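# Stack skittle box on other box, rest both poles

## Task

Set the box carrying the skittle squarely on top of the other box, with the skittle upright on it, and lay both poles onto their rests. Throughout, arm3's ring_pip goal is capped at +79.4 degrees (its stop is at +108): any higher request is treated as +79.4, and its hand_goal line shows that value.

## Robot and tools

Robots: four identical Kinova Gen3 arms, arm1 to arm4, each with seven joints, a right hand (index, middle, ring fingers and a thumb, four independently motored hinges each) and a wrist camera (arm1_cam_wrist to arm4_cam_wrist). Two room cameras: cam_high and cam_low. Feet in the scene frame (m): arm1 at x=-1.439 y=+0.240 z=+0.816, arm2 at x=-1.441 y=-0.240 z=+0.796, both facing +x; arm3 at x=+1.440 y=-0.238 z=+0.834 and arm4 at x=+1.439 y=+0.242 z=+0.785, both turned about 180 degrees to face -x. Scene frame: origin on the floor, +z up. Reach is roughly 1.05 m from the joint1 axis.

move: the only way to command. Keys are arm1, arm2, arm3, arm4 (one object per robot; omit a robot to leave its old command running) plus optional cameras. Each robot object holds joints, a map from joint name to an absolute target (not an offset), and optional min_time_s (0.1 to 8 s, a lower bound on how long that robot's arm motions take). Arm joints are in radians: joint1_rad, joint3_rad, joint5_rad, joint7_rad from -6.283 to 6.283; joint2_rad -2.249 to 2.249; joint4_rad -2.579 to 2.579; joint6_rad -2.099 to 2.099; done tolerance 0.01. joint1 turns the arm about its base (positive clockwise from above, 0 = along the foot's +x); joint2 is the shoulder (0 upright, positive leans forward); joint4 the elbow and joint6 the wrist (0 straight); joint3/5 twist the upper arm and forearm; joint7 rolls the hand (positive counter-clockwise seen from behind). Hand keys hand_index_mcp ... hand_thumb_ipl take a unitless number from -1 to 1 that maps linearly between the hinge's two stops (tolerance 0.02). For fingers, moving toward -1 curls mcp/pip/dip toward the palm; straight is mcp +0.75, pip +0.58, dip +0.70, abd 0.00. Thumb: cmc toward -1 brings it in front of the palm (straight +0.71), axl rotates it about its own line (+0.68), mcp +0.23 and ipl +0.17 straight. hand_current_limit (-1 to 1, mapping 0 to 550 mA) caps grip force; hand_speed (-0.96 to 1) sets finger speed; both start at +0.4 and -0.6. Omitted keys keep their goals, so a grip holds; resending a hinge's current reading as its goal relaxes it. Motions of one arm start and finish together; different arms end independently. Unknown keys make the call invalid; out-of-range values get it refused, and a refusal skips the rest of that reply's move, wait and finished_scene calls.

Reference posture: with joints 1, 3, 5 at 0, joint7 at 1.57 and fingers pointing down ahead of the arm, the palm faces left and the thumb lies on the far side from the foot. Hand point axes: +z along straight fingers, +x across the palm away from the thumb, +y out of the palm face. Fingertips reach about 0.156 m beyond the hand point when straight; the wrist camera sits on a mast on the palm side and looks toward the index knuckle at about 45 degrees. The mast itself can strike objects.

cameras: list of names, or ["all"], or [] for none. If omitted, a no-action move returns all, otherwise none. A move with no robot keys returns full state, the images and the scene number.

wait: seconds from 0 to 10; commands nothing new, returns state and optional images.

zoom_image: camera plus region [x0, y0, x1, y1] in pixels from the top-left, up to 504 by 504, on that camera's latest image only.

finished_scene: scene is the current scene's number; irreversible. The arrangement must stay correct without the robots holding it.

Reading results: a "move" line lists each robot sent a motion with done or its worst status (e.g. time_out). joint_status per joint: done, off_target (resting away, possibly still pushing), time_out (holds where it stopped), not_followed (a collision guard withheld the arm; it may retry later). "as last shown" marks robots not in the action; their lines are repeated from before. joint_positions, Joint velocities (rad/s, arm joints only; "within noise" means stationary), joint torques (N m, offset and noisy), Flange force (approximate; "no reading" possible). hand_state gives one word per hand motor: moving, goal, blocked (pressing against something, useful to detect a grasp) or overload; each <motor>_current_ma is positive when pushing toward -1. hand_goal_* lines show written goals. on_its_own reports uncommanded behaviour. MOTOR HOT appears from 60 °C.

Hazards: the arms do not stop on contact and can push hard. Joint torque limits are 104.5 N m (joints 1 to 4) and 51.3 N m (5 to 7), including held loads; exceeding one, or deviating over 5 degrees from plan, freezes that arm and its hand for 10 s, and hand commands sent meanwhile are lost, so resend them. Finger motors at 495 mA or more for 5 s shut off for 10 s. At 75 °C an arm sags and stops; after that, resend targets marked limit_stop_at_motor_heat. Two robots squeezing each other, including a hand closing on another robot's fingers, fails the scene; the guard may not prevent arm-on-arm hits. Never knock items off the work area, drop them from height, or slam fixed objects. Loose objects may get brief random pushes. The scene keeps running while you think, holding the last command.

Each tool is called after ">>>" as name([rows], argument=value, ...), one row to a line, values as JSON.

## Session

>>> move()

Scene clock: 0.00 s.
Joint torques (N m): no reading
Motor temperatures (°C): arm1=[39 34 32 36 40 38 47] | arm2=[33 31 37 37 38 45 45] | arm3=[35 36 34 39 41 42 38] | arm4=[31 36 32 36 38 37 42]
Flange force (N): no reading
Joint velocities: within noise
arm1.joint_positions: joint1_rad=-0.006 joint2_rad=-0.443 joint3_rad=-0.072 joint4_rad=+1.508 joint5_rad=-0.071 joint6_rad=+2.045 joint7_rad=+1.784 hand_index_mcp=+0.753 hand_index_abd=+0.000 hand_index_pip=+0.577 hand_index_dip=+0.696 hand_middle_mcp=+0.753 hand_middle_abd=+0.000 hand_middle_pip=+0.577 hand_middle_dip=+0.696 hand_ring_mcp=+0.753 hand_ring_abd=+0.000 hand_ring_pip=+0.577 hand_ring_dip=+0.696 hand_thumb_cmc=+0.714 hand_thumb_axl=+0.677 hand_thumb_mcp=+0.226 hand_thumb_ipl=+0.168 hand_current_limit=+0.400 hand_speed=-0.600
arm1.joint_status: not commanded
arm1.hand_state: goal,goal,goal,goal,goal,goal,goal,goal,goal,goal,goal,goal,goal,goal,goal,goal
arm1.index_mcp_current_ma: 0
arm1.index_abd_current_ma: 0
arm1.index_pip_current_ma: 0
arm1.index_dip_current_ma: 0
arm1.middle_mcp_current_ma: 0
arm1.middle_abd_current_ma: 0
arm1.middle_pip_current_ma: 0
arm1.middle_dip_current_ma: 0
arm1.ring_mcp_current_ma: 0
arm1.ring_abd_current_ma: 0
arm1.ring_pip_current_ma: 0
arm1.ring_dip_current_ma: 0
arm1.thumb_cmc_current_ma: 0
arm1.thumb_axl_current_ma: 0
arm1.thumb_mcp_current_ma: 0
arm1.thumb_ipl_current_ma: 0
arm1.hand_goal_index_mcp: 0.754
arm1.hand_goal_index_abd: 0.000
arm1.hand_goal_index_pip: 0.576
arm1.hand_goal_index_dip: 0.696
arm1.hand_goal_middle_mcp: 0.754
arm1.hand_goal_middle_abd: 0.000
arm1.hand_goal_middle_pip: 0.576
arm1.hand_goal_middle_dip: 0.696
arm1.hand_goal_ring_mcp: 0.754
arm1.hand_goal_ring_abd: 0.000
arm1.hand_goal_ring_pip: 0.576
arm1.hand_goal_ring_dip: 0.696
arm1.hand_goal_thumb_cmc: 0.714
arm1.hand_goal_thumb_axl: 0.678
arm1.hand_goal_thumb_mcp: 0.226
arm1.hand_goal_thumb_ipl: 0.168
arm1.hand: x=-1.3482 y=+0.3368 z=+1.3360 quat_wxyz=(+0.022, -0.169, +0.985, +0.016) (m; scene frame)
arm2.joint_positions: joint1_rad=+0.033 joint2_rad=-0.360 joint3_rad=-0.054 joint4_rad=+1.516 joint5_rad=-0.063 joint6_rad=+1.985 joint7_rad=+1.857 hand_index_mcp=+0.753 hand_index_abd=+0.000 hand_index_pip=+0.577 hand_index_dip=+0.696 hand_middle_mcp=+0.753 hand_middle_abd=+0.000 hand_middle_pip=+0.577 hand_middle_dip=+0.696 hand_ring_mcp=+0.753 hand_ring_abd=+0.000 hand_ring_pip=+0.577 hand_ring_dip=+0.696 hand_thumb_cmc=+0.714 hand_thumb_axl=+0.677 hand_thumb_mcp=+0.226 hand_thumb_ipl=+0.168 hand_current_limit=+0.400 hand_speed=-0.600
arm2.joint_status: not commanded
arm2.hand_state: goal,goal,goal,goal,goal,goal,goal,goal,goal,goal,goal,goal,goal,goal,goal,goal
arm2.index_mcp_current_ma: 0
arm2.index_abd_current_ma: 0
arm2.index_pip_current_ma: 0
arm2.index_dip_current_ma: 0
arm2.middle_mcp_current_ma: 0
arm2.middle_abd_current_ma: 0
arm2.middle_pip_current_ma: 0
arm2.middle_dip_current_ma: 0
arm2.ring_mcp_current_ma: 0
arm2.ring_abd_current_ma: 0
arm2.ring_pip_current_ma: 0
arm2.ring_dip_current_ma: 0
arm2.thumb_cmc_current_ma: 0
arm2.thumb_axl_current_ma: 0
arm2.thumb_mcp_current_ma: 0
arm2.thumb_ipl_current_ma: 0
arm2.hand_goal_index_mcp: 0.754
arm2.hand_goal_index_abd: 0.000
arm2.hand_goal_index_pip: 0.576
arm2.hand_goal_index_dip: 0.696
arm2.hand_goal_middle_mcp: 0.754
arm2.hand_goal_middle_abd: 0.000
arm2.hand_goal_middle_pip: 0.576
arm2.hand_goal_middle_dip: 0.696
arm2.hand_goal_ring_mcp: 0.754
arm2.hand_goal_ring_abd: 0.000
arm2.hand_goal_ring_pip: 0.576
arm2.hand_goal_ring_dip: 0.696
arm2.hand_goal_thumb_cmc: 0.714
arm2.hand_goal_thumb_axl: 0.678
arm2.hand_goal_thumb_mcp: 0.226
arm2.hand_goal_thumb_ipl: 0.168
arm2.hand: x=-1.3103 y=-0.1503 z=+1.3040 quat_wxyz=(+0.003, -0.174, +0.985, +0.019) (m; scene frame)
arm3.joint_positions: joint1_rad=-0.010 joint2_rad=-0.474 joint3_rad=-0.043 joint4_rad=+1.502 joint5_rad=-0.054 joint6_rad=+2.012 joint7_rad=+1.615 hand_index_mcp=+0.753 hand_index_abd=+0.000 hand_index_pip=+0.577 hand_index_dip=+0.696 hand_middle_mcp=+0.753 hand_middle_abd=+0.000 hand_middle_pip=+0.577 hand_middle_dip=+0.696 hand_ring_mcp=+0.753 hand_ring_abd=+0.000 hand_ring_pip=+0.577 hand_ring_dip=+0.696 hand_thumb_cmc=+0.714 hand_thumb_axl=+0.677 hand_thumb_mcp=+0.226 hand_thumb_ipl=+0.168 hand_current_limit=+0.400 hand_speed=-0.600
arm3.joint_status: not commanded
arm3.hand_state: goal,goal,goal,goal,goal,goal,goal,goal,goal,goal,goal,goal,goal,goal,goal,goal
arm3.index_mcp_current_ma: 0
arm3.index_abd_current_ma: 0
arm3.index_pip_current_ma: 0
arm3.index_dip_current_ma: 0
arm3.middle_mcp_current_ma: 0
arm3.middle_abd_current_ma: 0
arm3.middle_pip_current_ma: 0
arm3.middle_dip_current_ma: 0
arm3.ring_mcp_current_ma: 0
arm3.ring_abd_current_ma: 0
arm3.ring_pip_current_ma: 0
arm3.ring_dip_current_ma: 0
arm3.thumb_cmc_current_ma: 0
arm3.thumb_axl_current_ma: 0
arm3.thumb_mcp_current_ma: 0
arm3.thumb_ipl_current_ma: 0
arm3.hand_goal_index_mcp: 0.754
arm3.hand_goal_index_abd: 0.000
arm3.hand_goal_index_pip: 0.576
arm3.hand_goal_index_dip: 0.696
arm3.hand_goal_middle_mcp: 0.754
arm3.hand_goal_middle_abd: 0.000
arm3.hand_goal_middle_pip: 0.576
arm3.hand_goal_middle_dip: 0.696
arm3.hand_goal_ring_mcp: 0.754
arm3.hand_goal_ring_abd: 0.000
arm3.hand_goal_ring_pip: 0.576
arm3.hand_goal_ring_dip: 0.696
arm3.hand_goal_thumb_cmc: 0.714
arm3.hand_goal_thumb_axl: 0.678
arm3.hand_goal_thumb_mcp: 0.226
arm3.hand_goal_thumb_ipl: 0.168
arm3.hand: x=+1.3187 y=-0.3197 z=+1.3609 quat_wxyz=(+0.022, +0.996, +0.071, -0.047) (m; scene frame)
arm4.joint_positions: joint1_rad=-0.028 joint2_rad=-0.381 joint3_rad=-0.118 joint4_rad=+1.431 joint5_rad=-0.004 joint6_rad=+1.929 joint7_rad=+1.684 hand_index_mcp=+0.753 hand_index_abd=+0.000 hand_index_pip=+0.577 hand_index_dip=+0.696 hand_middle_mcp=+0.753 hand_middle_abd=+0.000 hand_middle_pip=+0.577 hand_middle_dip=+0.696 hand_ring_mcp=+0.753 hand_ring_abd=+0.000 hand_ring_pip=+0.577 hand_ring_dip=+0.696 hand_thumb_cmc=+0.714 hand_thumb_axl=+0.677 hand_thumb_mcp=+0.226 hand_thumb_ipl=+0.168 hand_current_limit=+0.400 hand_speed=-0.600
arm4.joint_status: not commanded
arm4.hand_state: goal,goal,goal,goal,goal,goal,goal,goal,goal,goal,goal,goal,goal,goal,goal,goal
arm4.index_mcp_current_ma: 0
arm4.index_abd_current_ma: 0
arm4.index_pip_current_ma: 0
arm4.index_dip_current_ma: 0
arm4.middle_mcp_current_ma: 0
arm4.middle_abd_current_ma: 0
arm4.middle_pip_current_ma: 0
arm4.middle_dip_current_ma: 0
arm4.ring_mcp_current_ma: 0
arm4.ring_abd_current_ma: 0
arm4.ring_pip_current_ma: 0
arm4.ring_dip_current_ma: 0
arm4.thumb_cmc_current_ma: 0
arm4.thumb_axl_current_ma: 0
arm4.thumb_mcp_current_ma: 0
arm4.thumb_ipl_current_ma: 0
arm4.hand_goal_index_mcp: 0.754
arm4.hand_goal_index_abd: 0.000
arm4.hand_goal_index_pip: 0.576
arm4.hand_goal_index_dip: 0.696
arm4.hand_goal_middle_mcp: 0.754
arm4.hand_goal_middle_abd: 0.000
arm4.hand_goal_middle_pip: 0.576
arm4.hand_goal_middle_dip: 0.696
arm4.hand_goal_ring_mcp: 0.754
arm4.hand_goal_ring_abd: 0.000
arm4.hand_goal_ring_pip: 0.576
arm4.hand_goal_ring_dip: 0.696
arm4.hand_goal_thumb_cmc: 0.714
arm4.hand_goal_thumb_axl: 0.678
arm4.hand_goal_thumb_mcp: 0.226
arm4.hand_goal_thumb_ipl: 0.168
arm4.hand: x=+1.2759 y=+0.1476 z=+1.3186 quat_wxyz=(+0.020, -0.989, -0.119, +0.084) (m; scene frame)
pictures: arm1_cam_wrist, arm2_cam_wrist, arm3_cam_wrist, arm4_cam_wrist, cam_high, cam_low
Images, in order (width x height): arm1_cam_wrist 616x616, arm2_cam_wrist 616x616, arm3_cam_wrist 616x616, arm4_cam_wrist 616x616, cam_high 896x504, cam_low 896x504.

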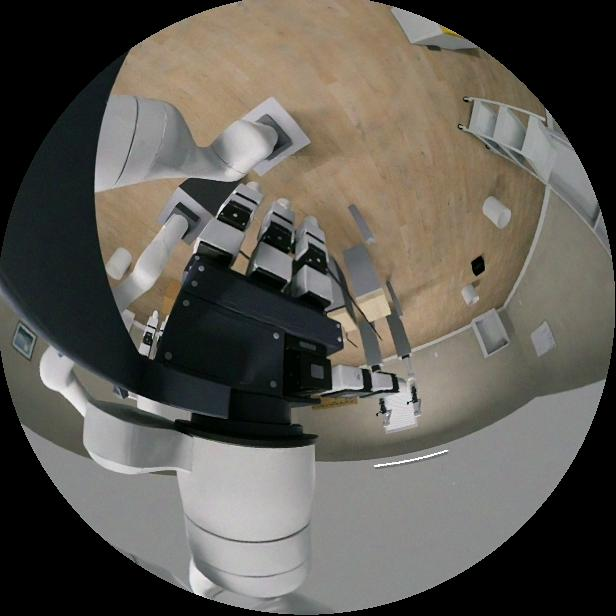

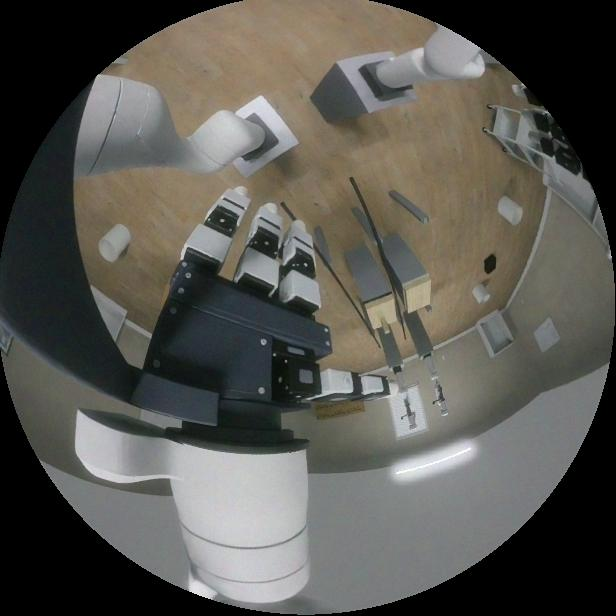

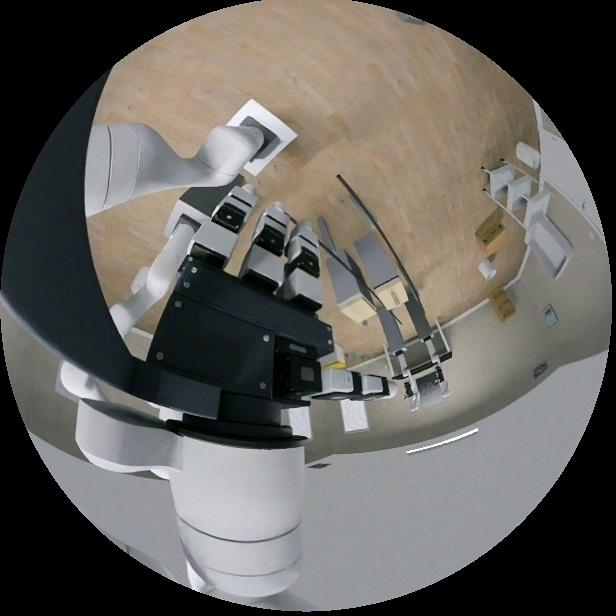

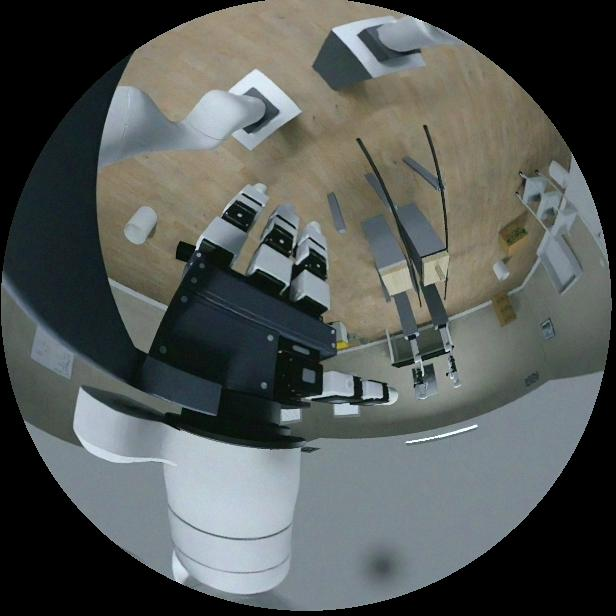

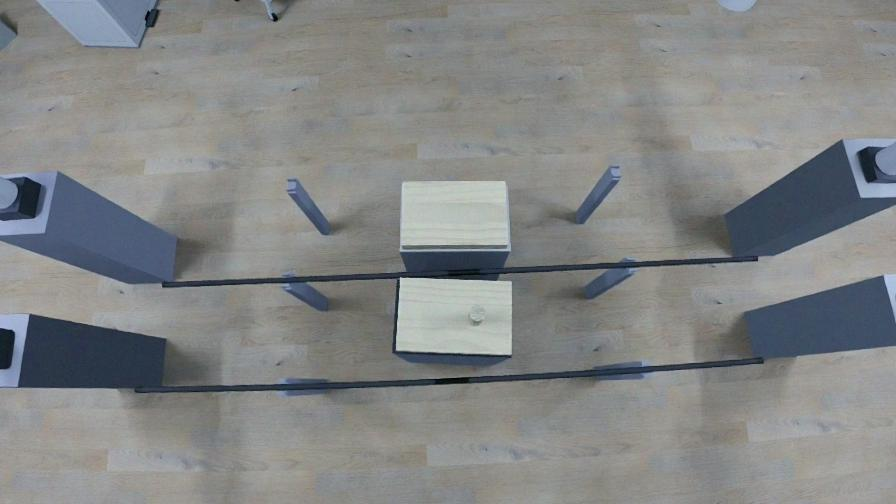

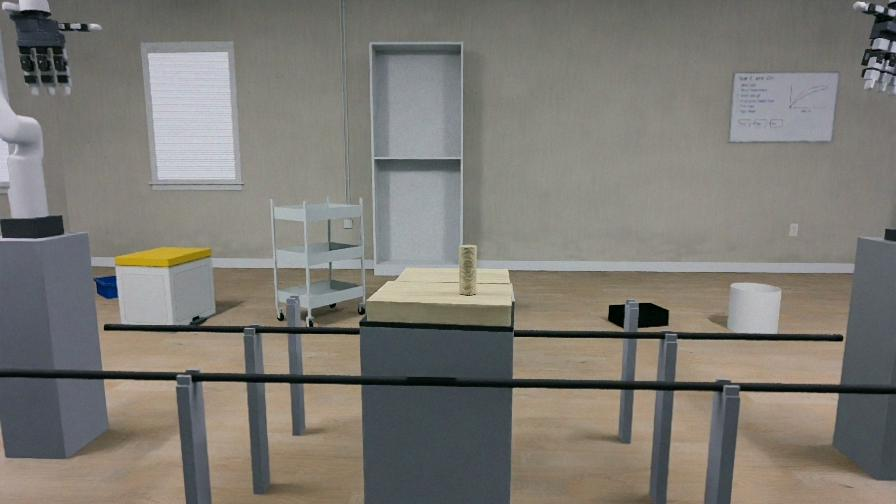

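>>> zoom_image(camera="cam_high", region=[380, 170, 530, 290])

>>> zoom_image(camera="cam_high", region=[380, 260, 530, 400])

>>> zoom_image(camera="cam_low", region=[340, 230, 540, 400])

>>> zoom_image(camera="cam_high", region=[120, 250, 340, 410])

>>> zoom_image(camera="cam_high", region=[570, 240, 790, 400])

Scaled by 3.360 from the camera's 896x504 image, which has a finer 1280x720 frame.

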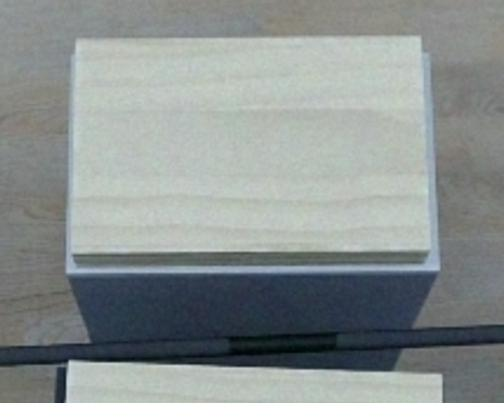

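Scaled by 3.360 from the camera's 896x504 image, which has a finer 1280x720 frame.

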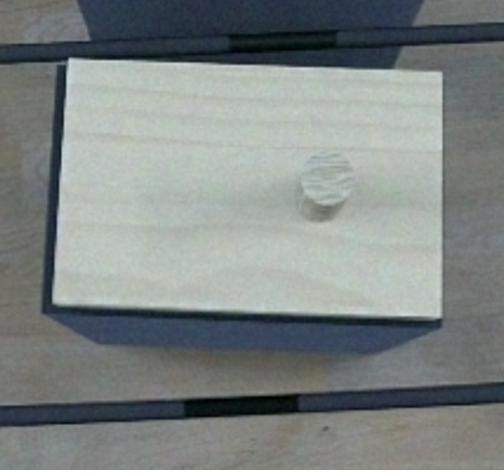

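Scaled by 2.520 from the camera's 896x504 image, which has a finer 1280x720 frame.

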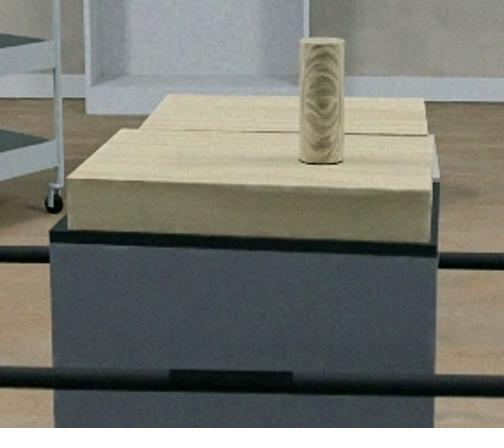

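Scaled by 2.291 from the camera's 896x504 image, which has a finer 1280x720 frame.

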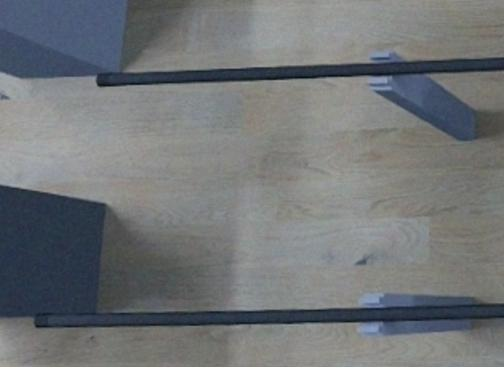

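Scaled by 2.291 from the camera's 896x504 image, which has a finer 1280x720 frame.

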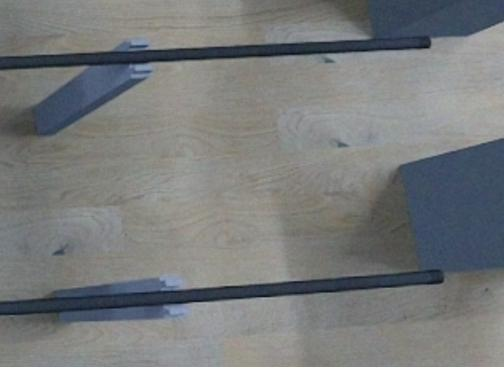

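>>> move(arm1={"joints":{"joint1_rad":0.2855,"joint2_rad":1.2074,"joint3_rad":0,"joint4_rad":1.4164,"joint5_rad":0,"joint6_rad":0.5178,"joint7_rad":-1.3073,"hand_current_limit":0.7,"hand_speed":-0.3}}, arm2={"joints":{"joint1_rad":0.3575,"joint2_rad":1.1959,"joint3_rad":0,"joint4_rad":1.3166,"joint5_rad":0,"joint6_rad":0.6291,"joint7_rad":1.9083,"hand_current_limit":0.7,"hand_speed":-0.3}}, arm3={"joints":{"joint1_rad":-0.3908,"joint2_rad":1.2815,"joint3_rad":0,"joint4_rad":1.2408,"joint5_rad":0,"joint6_rad":0.6193,"joint7_rad":-1.9876,"hand_current_limit":0.7,"hand_speed":-0.3}}, arm4={"joints":{"joint1_rad":-0.3546,"joint2_rad":1.1832,"joint3_rad":0,"joint4_rad":1.3140,"joint5_rad":0,"joint6_rad":0.6444,"joint7_rad":1.2342,"hand_current_limit":0.7,"hand_speed":-0.3}}, cameras=["cam_high","cam_low"])

Scene clock: 10.70 s.
Joint torques (N m): arm1=[0.1 -21.89 0.84 -4.63 0.2 -0.21 -0.01] | arm2=[-1.75 -23.11 1.62 -4.23 -0.58 -0.29 -0.08] | arm3=[0.68 -22.32 0.04 -3.35 -0.01 0.13 0.35] | arm4=[1.23 -24.55 -0.46 -5.76 0.13 -0.09 -0.16]
Motor temperatures (°C): arm1=[39 34 32 36 40 38 47] | arm2=[33 31 37 37 38 45 45] | arm3=[35 36 34 39 41 42 38] | arm4=[31 36 32 36 38 37 42]
Flange force (N): arm1=[-1.5 -0.9 -1.9] | arm2=[-2.5 -5.1 0.1] | arm3=[3.9 -4.1 0.1] | arm4=[1.0 2.0 2.8]
move: arm1 done; arm2 done; arm3 done; arm4 done
Joint velocities: within noise
arm1.joint_positions: joint1_rad=+0.286 joint2_rad=+1.207 joint3_rad=+0.000 joint4_rad=+1.416 joint5_rad=+0.000 joint6_rad=+0.518 joint7_rad=-1.307 hand_index_mcp=+0.753 hand_index_abd=+0.000 hand_index_pip=+0.577 hand_index_dip=+0.696 hand_middle_mcp=+0.753 hand_middle_abd=+0.000 hand_middle_pip=+0.577 hand_middle_dip=+0.696 hand_ring_mcp=+0.753 hand_ring_abd=+0.000 hand_ring_pip=+0.577 hand_ring_dip=+0.696 hand_thumb_cmc=+0.714 hand_thumb_axl=+0.677 hand_thumb_mcp=+0.224 hand_thumb_ipl=+0.168 hand_current_limit=+0.700 hand_speed=-0.300
arm1.joint_status: all done
arm1.hand_state: goal,goal,goal,goal,goal,goal,goal,goal,goal,goal,goal,goal,goal,goal,goal,goal
arm1.index_mcp_current_ma: -1
arm1.index_abd_current_ma: 0
arm1.index_pip_current_ma: 1
arm1.index_dip_current_ma: 0
arm1.middle_mcp_current_ma: -1
arm1.middle_abd_current_ma: 0
arm1.middle_pip_current_ma: 1
arm1.middle_dip_current_ma: 0
arm1.ring_mcp_current_ma: -1
arm1.ring_abd_current_ma: 0
arm1.ring_pip_current_ma: 1
arm1.ring_dip_current_ma: 0
arm1.thumb_cmc_current_ma: 0
arm1.thumb_axl_current_ma: -1
arm1.thumb_mcp_current_ma: -4
arm1.thumb_ipl_current_ma: 0
arm1.hand_goal_index_mcp: 0.754
arm1.hand_goal_index_abd: 0.000
arm1.hand_goal_index_pip: 0.576
arm1.hand_goal_index_dip: 0.696
arm1.hand_goal_middle_mcp: 0.754
arm1.hand_goal_middle_abd: 0.000
arm1.hand_goal_middle_pip: 0.576
arm1.hand_goal_middle_dip: 0.696
arm1.hand_goal_ring_mcp: 0.754
arm1.hand_goal_ring_abd: 0.000
arm1.hand_goal_ring_pip: 0.576
arm1.hand_goal_ring_dip: 0.696
arm1.hand_goal_thumb_cmc: 0.714
arm1.hand_goal_thumb_axl: 0.678
arm1.hand_goal_thumb_mcp: 0.226
arm1.hand_goal_thumb_ipl: 0.168
arm1.hand: x=-0.9367 y=-0.0112 z=+0.6795 quat_wxyz=(-0.002, +1.000, +0.000, +0.005) (m; scene frame)
arm2.joint_positions: joint1_rad=+0.357 joint2_rad=+1.196 joint3_rad=+0.000 joint4_rad=+1.317 joint5_rad=+0.000 joint6_rad=+0.629 joint7_rad=+1.908 hand_index_mcp=+0.753 hand_index_abd=+0.000 hand_index_pip=+0.577 hand_index_dip=+0.696 hand_middle_mcp=+0.753 hand_middle_abd=+0.000 hand_middle_pip=+0.577 hand_middle_dip=+0.696 hand_ring_mcp=+0.753 hand_ring_abd=+0.000 hand_ring_pip=+0.577 hand_ring_dip=+0.696 hand_thumb_cmc=+0.714 hand_thumb_axl=+0.677 hand_thumb_mcp=+0.223 hand_thumb_ipl=+0.168 hand_current_limit=+0.700 hand_speed=-0.300
arm2.joint_status: all done
arm2.hand_state: goal,goal,goal,goal,goal,goal,goal,goal,goal,goal,goal,goal,goal,goal,goal,goal
arm2.index_mcp_current_ma: 0
arm2.index_abd_current_ma: 0
arm2.index_pip_current_ma: 0
arm2.index_dip_current_ma: 0
arm2.middle_mcp_current_ma: 0
arm2.middle_abd_current_ma: 0
arm2.middle_pip_current_ma: 0
arm2.middle_dip_current_ma: 0
arm2.ring_mcp_current_ma: 0
arm2.ring_abd_current_ma: 0
arm2.ring_pip_current_ma: 0
arm2.ring_dip_current_ma: 0
arm2.thumb_cmc_current_ma: 0
arm2.thumb_axl_current_ma: 0
arm2.thumb_mcp_current_ma: -1
arm2.thumb_ipl_current_ma: 0
arm2.hand_goal_index_mcp: 0.754
arm2.hand_goal_index_abd: 0.000
arm2.hand_goal_index_pip: 0.576
arm2.hand_goal_index_dip: 0.696
arm2.hand_goal_middle_mcp: 0.754
arm2.hand_goal_middle_abd: 0.000
arm2.hand_goal_middle_pip: 0.576
arm2.hand_goal_middle_dip: 0.696
arm2.hand_goal_ring_mcp: 0.754
arm2.hand_goal_ring_abd: 0.000
arm2.hand_goal_ring_pip: 0.576
arm2.hand_goal_ring_dip: 0.696
arm2.hand_goal_thumb_cmc: 0.714
arm2.hand_goal_thumb_axl: 0.678
arm2.hand_goal_thumb_mcp: 0.226
arm2.hand_goal_thumb_ipl: 0.168
arm2.hand: x=-0.8828 y=-0.3690 z=+0.6800 quat_wxyz=(+0.000, +0.000, +1.000, +0.000) (m; scene frame)
arm3.joint_positions: joint1_rad=-0.391 joint2_rad=+1.281 joint3_rad=+0.000 joint4_rad=+1.241 joint5_rad=+0.000 joint6_rad=+0.619 joint7_rad=-1.988 hand_index_mcp=+0.753 hand_index_abd=+0.000 hand_index_pip=+0.577 hand_index_dip=+0.696 hand_middle_mcp=+0.753 hand_middle_abd=+0.000 hand_middle_pip=+0.577 hand_middle_dip=+0.696 hand_ring_mcp=+0.753 hand_ring_abd=+0.000 hand_ring_pip=+0.577 hand_ring_dip=+0.696 hand_thumb_cmc=+0.714 hand_thumb_axl=+0.677 hand_thumb_mcp=+0.224 hand_thumb_ipl=+0.168 hand_current_limit=+0.700 hand_speed=-0.300
arm3.joint_status: all done
arm3.hand_state: goal,goal,goal,goal,goal,goal,goal,goal,goal,goal,goal,goal,goal,goal,goal,goal
arm3.index_mcp_current_ma: -4
arm3.index_abd_current_ma: 0
arm3.index_pip_current_ma: 3
arm3.index_dip_current_ma: 0
arm3.middle_mcp_current_ma: -4
arm3.middle_abd_current_ma: 0
arm3.middle_pip_current_ma: 3
arm3.middle_dip_current_ma: 0
arm3.ring_mcp_current_ma: -4
arm3.ring_abd_current_ma: 0
arm3.ring_pip_current_ma: 3
arm3.ring_dip_current_ma: 0
arm3.thumb_cmc_current_ma: 1
arm3.thumb_axl_current_ma: -3
arm3.thumb_mcp_current_ma: -13
arm3.thumb_ipl_current_ma: -2
arm3.hand_goal_index_mcp: 0.754
arm3.hand_goal_index_abd: 0.000
arm3.hand_goal_index_pip: 0.576
arm3.hand_goal_index_dip: 0.696
arm3.hand_goal_middle_mcp: 0.754
arm3.hand_goal_middle_abd: 0.000
arm3.hand_goal_middle_pip: 0.576
arm3.hand_goal_middle_dip: 0.696
arm3.hand_goal_ring_mcp: 0.754
arm3.hand_goal_ring_abd: 0.000
arm3.hand_goal_ring_pip: 0.576
arm3.hand_goal_ring_dip: 0.696
arm3.hand_goal_thumb_cmc: 0.714
arm3.hand_goal_thumb_axl: 0.678
arm3.hand_goal_thumb_mcp: 0.226
arm3.hand_goal_thumb_ipl: 0.168
arm3.hand: x=+0.9175 y=-0.3689 z=+0.6802 quat_wxyz=(-0.003, +0.000, -1.000, +0.007) (m; scene frame)
arm4.joint_positions: joint1_rad=-0.355 joint2_rad=+1.183 joint3_rad=+0.000 joint4_rad=+1.314 joint5_rad=+0.000 joint6_rad=+0.644 joint7_rad=+1.234 hand_index_mcp=+0.753 hand_index_abd=+0.000 hand_index_pip=+0.577 hand_index_dip=+0.696 hand_middle_mcp=+0.753 hand_middle_abd=+0.000 hand_middle_pip=+0.577 hand_middle_dip=+0.696 hand_ring_mcp=+0.753 hand_ring_abd=+0.000 hand_ring_pip=+0.577 hand_ring_dip=+0.696 hand_thumb_cmc=+0.714 hand_thumb_axl=+0.677 hand_thumb_mcp=+0.224 hand_thumb_ipl=+0.168 hand_current_limit=+0.700 hand_speed=-0.300
arm4.joint_status: all done
arm4.hand_state: goal,goal,goal,goal,goal,goal,goal,goal,goal,goal,goal,goal,goal,goal,goal,goal
arm4.index_mcp_current_ma: 0
arm4.index_abd_current_ma: 0
arm4.index_pip_current_ma: 0
arm4.index_dip_current_ma: 0
arm4.middle_mcp_current_ma: 0
arm4.middle_abd_current_ma: 0
arm4.middle_pip_current_ma: 0
arm4.middle_dip_current_ma: 0
arm4.ring_mcp_current_ma: 0
arm4.ring_abd_current_ma: 0
arm4.ring_pip_current_ma: 0
arm4.ring_dip_current_ma: 0
arm4.thumb_cmc_current_ma: 0
arm4.thumb_axl_current_ma: 0
arm4.thumb_mcp_current_ma: -2
arm4.thumb_ipl_current_ma: 0
arm4.hand_goal_index_mcp: 0.754
arm4.hand_goal_index_abd: 0.000
arm4.hand_goal_index_pip: 0.576
arm4.hand_goal_index_dip: 0.696
arm4.hand_goal_middle_mcp: 0.754
arm4.hand_goal_middle_abd: 0.000
arm4.hand_goal_middle_pip: 0.576
arm4.hand_goal_middle_dip: 0.696
arm4.hand_goal_ring_mcp: 0.754
arm4.hand_goal_ring_abd: 0.000
arm4.hand_goal_ring_pip: 0.576
arm4.hand_goal_ring_dip: 0.696
arm4.hand_goal_thumb_cmc: 0.714
arm4.hand_goal_thumb_axl: 0.678
arm4.hand_goal_thumb_mcp: 0.226
arm4.hand_goal_thumb_ipl: 0.168
arm4.hand: x=+0.8615 y=-0.0111 z=+0.6802 quat_wxyz=(-0.001, -1.000, +0.000, +0.004) (m; scene frame)
pictures: cam_high, cam_low
Images, in order (width x height): cam_high 896x504, cam_low 896x504.

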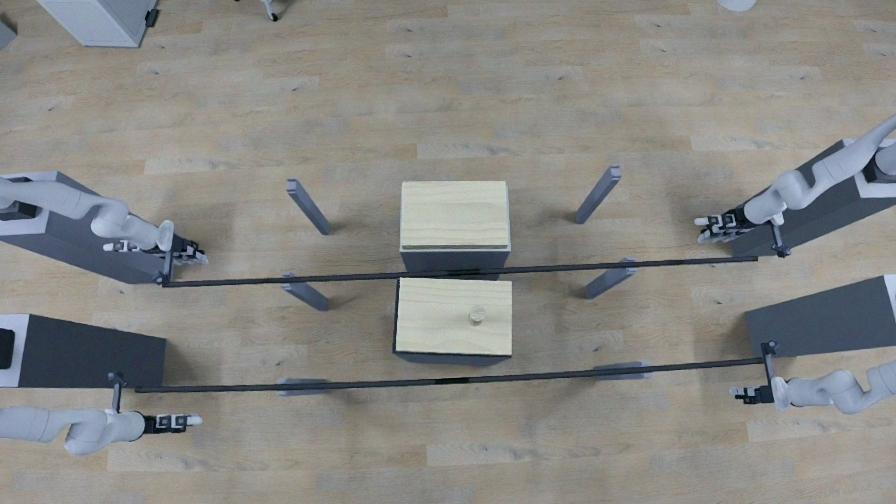

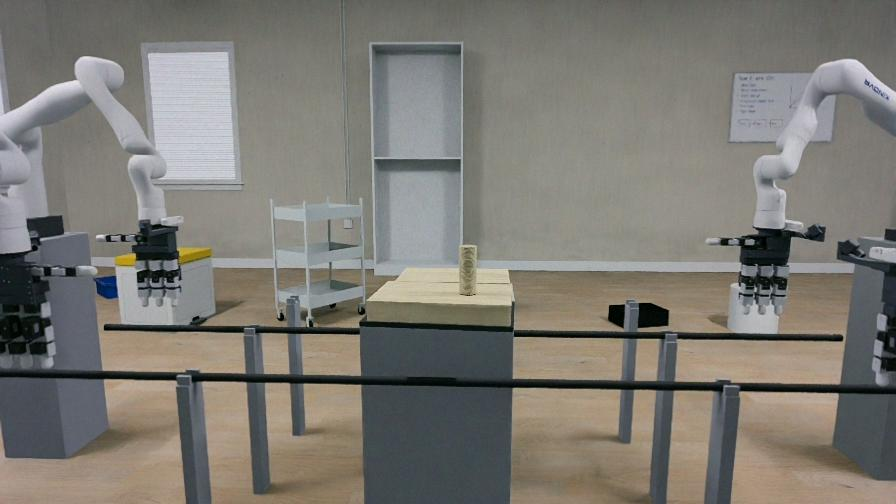

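>>> move(arm1={"joints":{"joint1_rad":0.2855,"joint2_rad":1.6985,"joint4_rad":1.0114,"joint6_rad":0.4317,"joint7_rad":-1.3073},"min_time_s":1.8}, arm2={"joints":{"joint1_rad":0.3575,"joint2_rad":1.6752,"joint4_rad":0.9396,"joint6_rad":0.5268,"joint7_rad":1.9083},"min_time_s":1.8}, arm3={"joints":{"joint1_rad":-0.3861,"joint2_rad":1.7846,"joint4_rad":0.7724,"joint6_rad":0.5846,"joint7_rad":-1.9829},"min_time_s":1.8}, arm4={"joints":{"joint1_rad":-0.3546,"joint2_rad":1.6583,"joint4_rad":0.9521,"joint6_rad":0.5312,"joint7_rad":1.2342},"min_time_s":1.8}, cameras=["all"])

Scene clock: 13.20 s.
Joint torques (N m): arm1=[0.1 -22.5 0.86 -3.87 0.19 -0.22 0.03] | arm2=[-1.71 -23.55 1.68 -3.67 -0.58 -0.31 -0.08] | arm3=[0.77 -22.13 0.05 -2.99 -0.01 0.19 0.52] | arm4=[1.23 -25.3 -0.4 -5.05 0.12 -0.12 -0.13]
Motor temperatures (°C): arm1=[39 34 32 36 40 38 47] | arm2=[33 31 37 37 38 45 45] | arm3=[35 36 34 39 41 42 38] | arm4=[31 36 32 36 38 37 42]
Flange force (N): arm1=[-0.9 -0.9 -2.2] | arm2=[-2.5 -5.0 1.4] | arm3=[5.4 -5.2 2.7] | arm4=[1.6 1.8 2.5]
move: arm1 done; arm2 done; arm3 done; arm4 done
Joint velocities: within noise
arm1.joint_positions: joint1_rad=+0.285 joint2_rad=+1.698 joint3_rad=+0.000 joint4_rad=+1.011 joint5_rad=+0.000 joint6_rad=+0.432 joint7_rad=-1.307 hand_index_mcp=+0.753 hand_index_abd=+0.000 hand_index_pip=+0.577 hand_index_dip=+0.696 hand_middle_mcp=+0.753 hand_middle_abd=+0.000 hand_middle_pip=+0.577 hand_middle_dip=+0.696 hand_ring_mcp=+0.753 hand_ring_abd=+0.000 hand_ring_pip=+0.577 hand_ring_dip=+0.696 hand_thumb_cmc=+0.714 hand_thumb_axl=+0.677 hand_thumb_mcp=+0.224 hand_thumb_ipl=+0.168 hand_current_limit=+0.700 hand_speed=-0.300
arm1.joint_status: all done
arm1.hand_state: goal,goal,goal,goal,goal,goal,goal,goal,goal,goal,goal,goal,goal,goal,goal,goal
arm1.index_mcp_current_ma: -1
arm1.index_abd_current_ma: 0
arm1.index_pip_current_ma: 1
arm1.index_dip_current_ma: 0
arm1.middle_mcp_current_ma: -1
arm1.middle_abd_current_ma: 0
arm1.middle_pip_current_ma: 1
arm1.middle_dip_current_ma: 0
arm1.ring_mcp_current_ma: -1
arm1.ring_abd_current_ma: 0
arm1.ring_pip_current_ma: 1
arm1.ring_dip_current_ma: 0
arm1.thumb_cmc_current_ma: 0
arm1.thumb_axl_current_ma: -1
arm1.thumb_mcp_current_ma: -4
arm1.thumb_ipl_current_ma: 0
arm1.hand_goal_index_mcp: 0.754
arm1.hand_goal_index_abd: 0.000
arm1.hand_goal_index_pip: 0.576
arm1.hand_goal_index_dip: 0.696
arm1.hand_goal_middle_mcp: 0.754
arm1.hand_goal_middle_abd: 0.000
arm1.hand_goal_middle_pip: 0.576
arm1.hand_goal_middle_dip: 0.696
arm1.hand_goal_ring_mcp: 0.754
arm1.hand_goal_ring_abd: 0.000
arm1.hand_goal_ring_pip: 0.576
arm1.hand_goal_ring_dip: 0.696
arm1.hand_goal_thumb_cmc: 0.714
arm1.hand_goal_thumb_axl: 0.678
arm1.hand_goal_thumb_mcp: 0.226
arm1.hand_goal_thumb_ipl: 0.168
arm1.hand: x=-0.9345 y=-0.0103 z=+0.4640 quat_wxyz=(-0.002, +1.000, +0.000, +0.005) (m; scene frame)
arm2.joint_positions: joint1_rad=+0.357 joint2_rad=+1.675 joint3_rad=+0.000 joint4_rad=+0.940 joint5_rad=+0.000 joint6_rad=+0.527 joint7_rad=+1.908 hand_index_mcp=+0.753 hand_index_abd=+0.000 hand_index_pip=+0.577 hand_index_dip=+0.696 hand_middle_mcp=+0.753 hand_middle_abd=+0.000 hand_middle_pip=+0.577 hand_middle_dip=+0.696 hand_ring_mcp=+0.753 hand_ring_abd=+0.000 hand_ring_pip=+0.577 hand_ring_dip=+0.696 hand_thumb_cmc=+0.714 hand_thumb_axl=+0.677 hand_thumb_mcp=+0.223 hand_thumb_ipl=+0.168 hand_current_limit=+0.700 hand_speed=-0.300
arm2.joint_status: all done
arm2.hand_state: goal,goal,goal,goal,goal,goal,goal,goal,goal,goal,goal,goal,goal,goal,goal,goal
arm2.index_mcp_current_ma: 0
arm2.index_abd_current_ma: 0
arm2.index_pip_current_ma: 0
arm2.index_dip_current_ma: 0
arm2.middle_mcp_current_ma: 0
arm2.middle_abd_current_ma: 0
arm2.middle_pip_current_ma: 0
arm2.middle_dip_current_ma: 0
arm2.ring_mcp_current_ma: 0
arm2.ring_abd_current_ma: 0
arm2.ring_pip_current_ma: 0
arm2.ring_dip_current_ma: 0
arm2.thumb_cmc_current_ma: 0
arm2.thumb_axl_current_ma: 0
arm2.thumb_mcp_current_ma: -1
arm2.thumb_ipl_current_ma: 0
arm2.hand_goal_index_mcp: 0.754
arm2.hand_goal_index_abd: 0.000
arm2.hand_goal_index_pip: 0.576
arm2.hand_goal_index_dip: 0.696
arm2.hand_goal_middle_mcp: 0.754
arm2.hand_goal_middle_abd: 0.000
arm2.hand_goal_middle_pip: 0.576
arm2.hand_goal_middle_dip: 0.696
arm2.hand_goal_ring_mcp: 0.754
arm2.hand_goal_ring_abd: 0.000
arm2.hand_goal_ring_pip: 0.576
arm2.hand_goal_ring_dip: 0.696
arm2.hand_goal_thumb_cmc: 0.714
arm2.hand_goal_thumb_axl: 0.678
arm2.hand_goal_thumb_mcp: 0.226
arm2.hand_goal_thumb_ipl: 0.168
arm2.hand: x=-0.8827 y=-0.3690 z=+0.4645 quat_wxyz=(+0.000, +0.000, +1.000, +0.000) (m; scene frame)
arm3.joint_positions: joint1_rad=-0.386 joint2_rad=+1.785 joint3_rad=+0.000 joint4_rad=+0.772 joint5_rad=+0.000 joint6_rad=+0.585 joint7_rad=-1.983 hand_index_mcp=+0.753 hand_index_abd=+0.000 hand_index_pip=+0.577 hand_index_dip=+0.696 hand_middle_mcp=+0.753 hand_middle_abd=+0.000 hand_middle_pip=+0.577 hand_middle_dip=+0.696 hand_ring_mcp=+0.753 hand_ring_abd=+0.000 hand_ring_pip=+0.577 hand_ring_dip=+0.696 hand_thumb_cmc=+0.714 hand_thumb_axl=+0.677 hand_thumb_mcp=+0.224 hand_thumb_ipl=+0.168 hand_current_limit=+0.700 hand_speed=-0.300
arm3.joint_status: all done
arm3.hand_state: goal,goal,goal,goal,goal,goal,goal,goal,goal,goal,goal,goal,goal,goal,goal,goal
arm3.index_mcp_current_ma: -4
arm3.index_abd_current_ma: 0
arm3.index_pip_current_ma: 3
arm3.index_dip_current_ma: 0
arm3.middle_mcp_current_ma: -4
arm3.middle_abd_current_ma: 0
arm3.middle_pip_current_ma: 3
arm3.middle_dip_current_ma: 0
arm3.ring_mcp_current_ma: -4
arm3.ring_abd_current_ma: 0
arm3.ring_pip_current_ma: 3
arm3.ring_dip_current_ma: 0
arm3.thumb_cmc_current_ma: 1
arm3.thumb_axl_current_ma: -3
arm3.thumb_mcp_current_ma: -13
arm3.thumb_ipl_current_ma: -2
arm3.hand_goal_index_mcp: 0.754
arm3.hand_goal_index_abd: 0.000
arm3.hand_goal_index_pip: 0.576
arm3.hand_goal_index_dip: 0.696
arm3.hand_goal_middle_mcp: 0.754
arm3.hand_goal_middle_abd: 0.000
arm3.hand_goal_middle_pip: 0.576
arm3.hand_goal_middle_dip: 0.696
arm3.hand_goal_ring_mcp: 0.754
arm3.hand_goal_ring_abd: 0.000
arm3.hand_goal_ring_pip: 0.576
arm3.hand_goal_ring_dip: 0.696
arm3.hand_goal_thumb_cmc: 0.714
arm3.hand_goal_thumb_axl: 0.678
arm3.hand_goal_thumb_mcp: 0.226
arm3.hand_goal_thumb_ipl: 0.168
arm3.hand: x=+0.9190 y=-0.3690 z=+0.4647 quat_wxyz=(-0.003, +0.000, -1.000, +0.007) (m; scene frame)
arm4.joint_positions: joint1_rad=-0.355 joint2_rad=+1.658 joint3_rad=+0.000 joint4_rad=+0.952 joint5_rad=+0.000 joint6_rad=+0.531 joint7_rad=+1.234 hand_index_mcp=+0.753 hand_index_abd=+0.000 hand_index_pip=+0.577 hand_index_dip=+0.696 hand_middle_mcp=+0.753 hand_middle_abd=+0.000 hand_middle_pip=+0.577 hand_middle_dip=+0.696 hand_ring_mcp=+0.753 hand_ring_abd=+0.000 hand_ring_pip=+0.577 hand_ring_dip=+0.696 hand_thumb_cmc=+0.714 hand_thumb_axl=+0.677 hand_thumb_mcp=+0.224 hand_thumb_ipl=+0.168 hand_current_limit=+0.700 hand_speed=-0.300
arm4.joint_status: all done
arm4.hand_state: goal,goal,goal,goal,goal,goal,goal,goal,goal,goal,goal,goal,goal,goal,goal,goal
arm4.index_mcp_current_ma: 0
arm4.index_abd_current_ma: 0
arm4.index_pip_current_ma: 0
arm4.index_dip_current_ma: 0
arm4.middle_mcp_current_ma: 0
arm4.middle_abd_current_ma: 0
arm4.middle_pip_current_ma: 0
arm4.middle_dip_current_ma: 0
arm4.ring_mcp_current_ma: 0
arm4.ring_abd_current_ma: 0
arm4.ring_pip_current_ma: 0
arm4.ring_dip_current_ma: 0
arm4.thumb_cmc_current_ma: 0
arm4.thumb_axl_current_ma: 0
arm4.thumb_mcp_current_ma: -2
arm4.thumb_ipl_current_ma: 0
arm4.hand_goal_index_mcp: 0.754
arm4.hand_goal_index_abd: 0.000
arm4.hand_goal_index_pip: 0.576
arm4.hand_goal_index_dip: 0.696
arm4.hand_goal_middle_mcp: 0.754
arm4.hand_goal_middle_abd: 0.000
arm4.hand_goal_middle_pip: 0.576
arm4.hand_goal_middle_dip: 0.696
arm4.hand_goal_ring_mcp: 0.754
arm4.hand_goal_ring_abd: 0.000
arm4.hand_goal_ring_pip: 0.576
arm4.hand_goal_ring_dip: 0.696
arm4.hand_goal_thumb_cmc: 0.714
arm4.hand_goal_thumb_axl: 0.678
arm4.hand_goal_thumb_mcp: 0.226
arm4.hand_goal_thumb_ipl: 0.168
arm4.hand: x=+0.8599 y=-0.0114 z=+0.4647 quat_wxyz=(-0.001, -1.000, +0.000, +0.004) (m; scene frame)
pictures: arm1_cam_wrist, arm2_cam_wrist, arm3_cam_wrist, arm4_cam_wrist, cam_high, cam_low
Images, in order (width x height): arm1_cam_wrist 616x616, arm2_cam_wrist 616x616, arm3_cam_wrist 616x616, arm4_cam_wrist 616x616, cam_high 896x504, cam_low 896x504.

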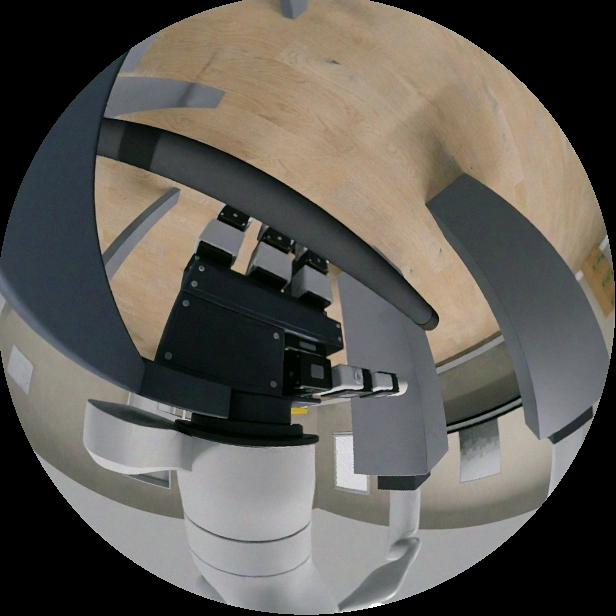

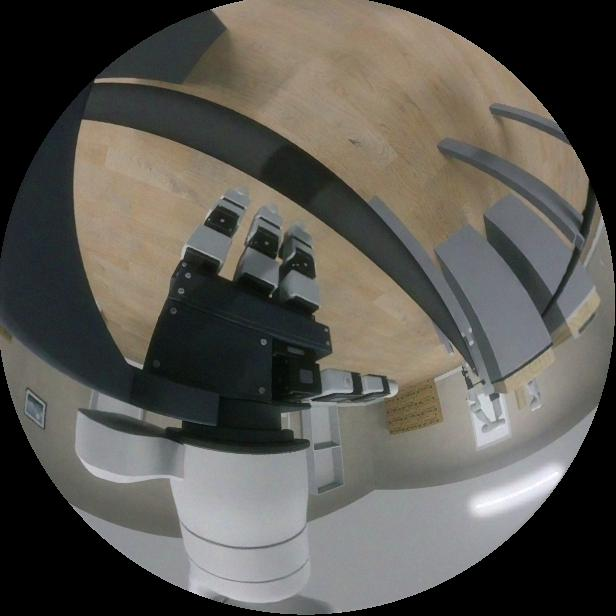

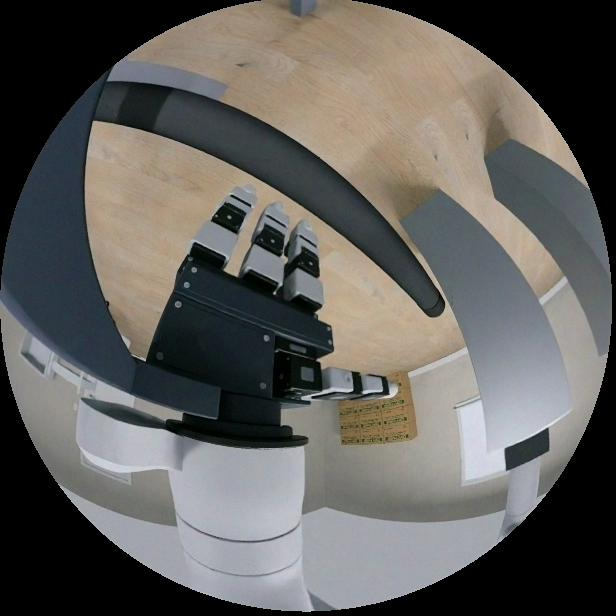

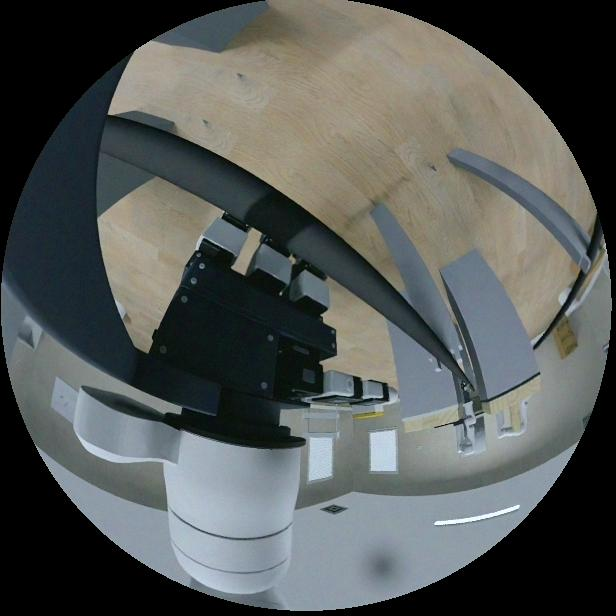

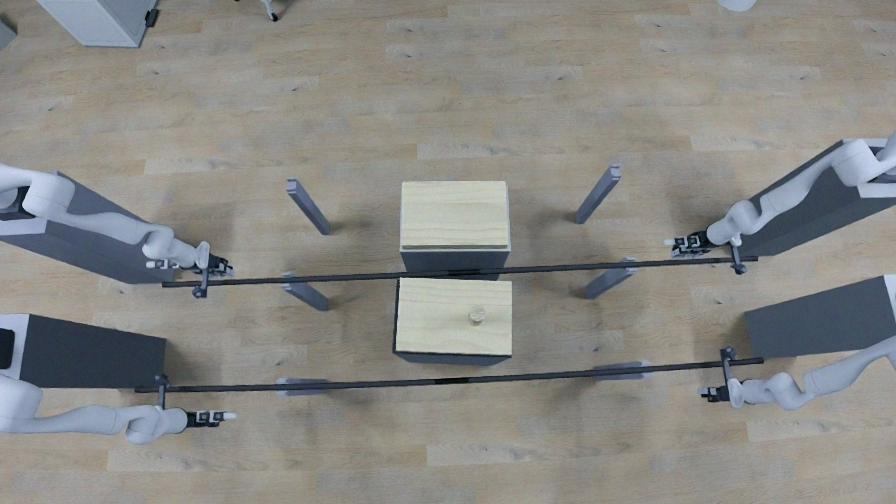

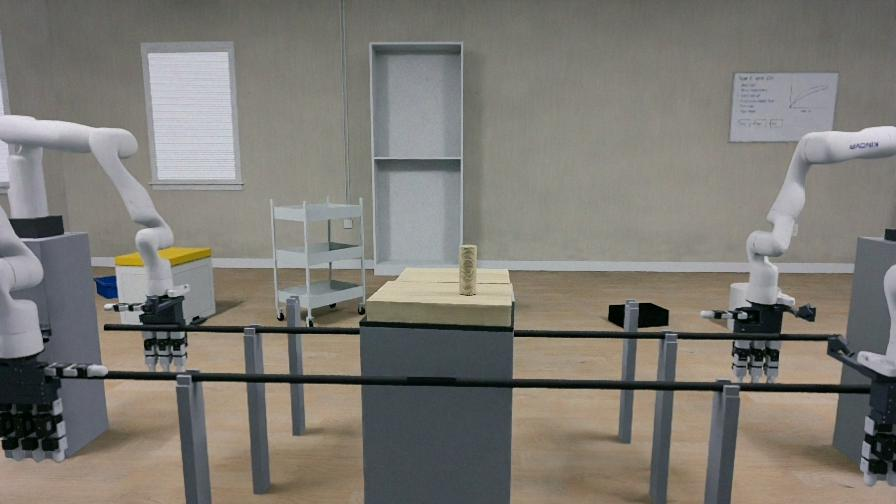

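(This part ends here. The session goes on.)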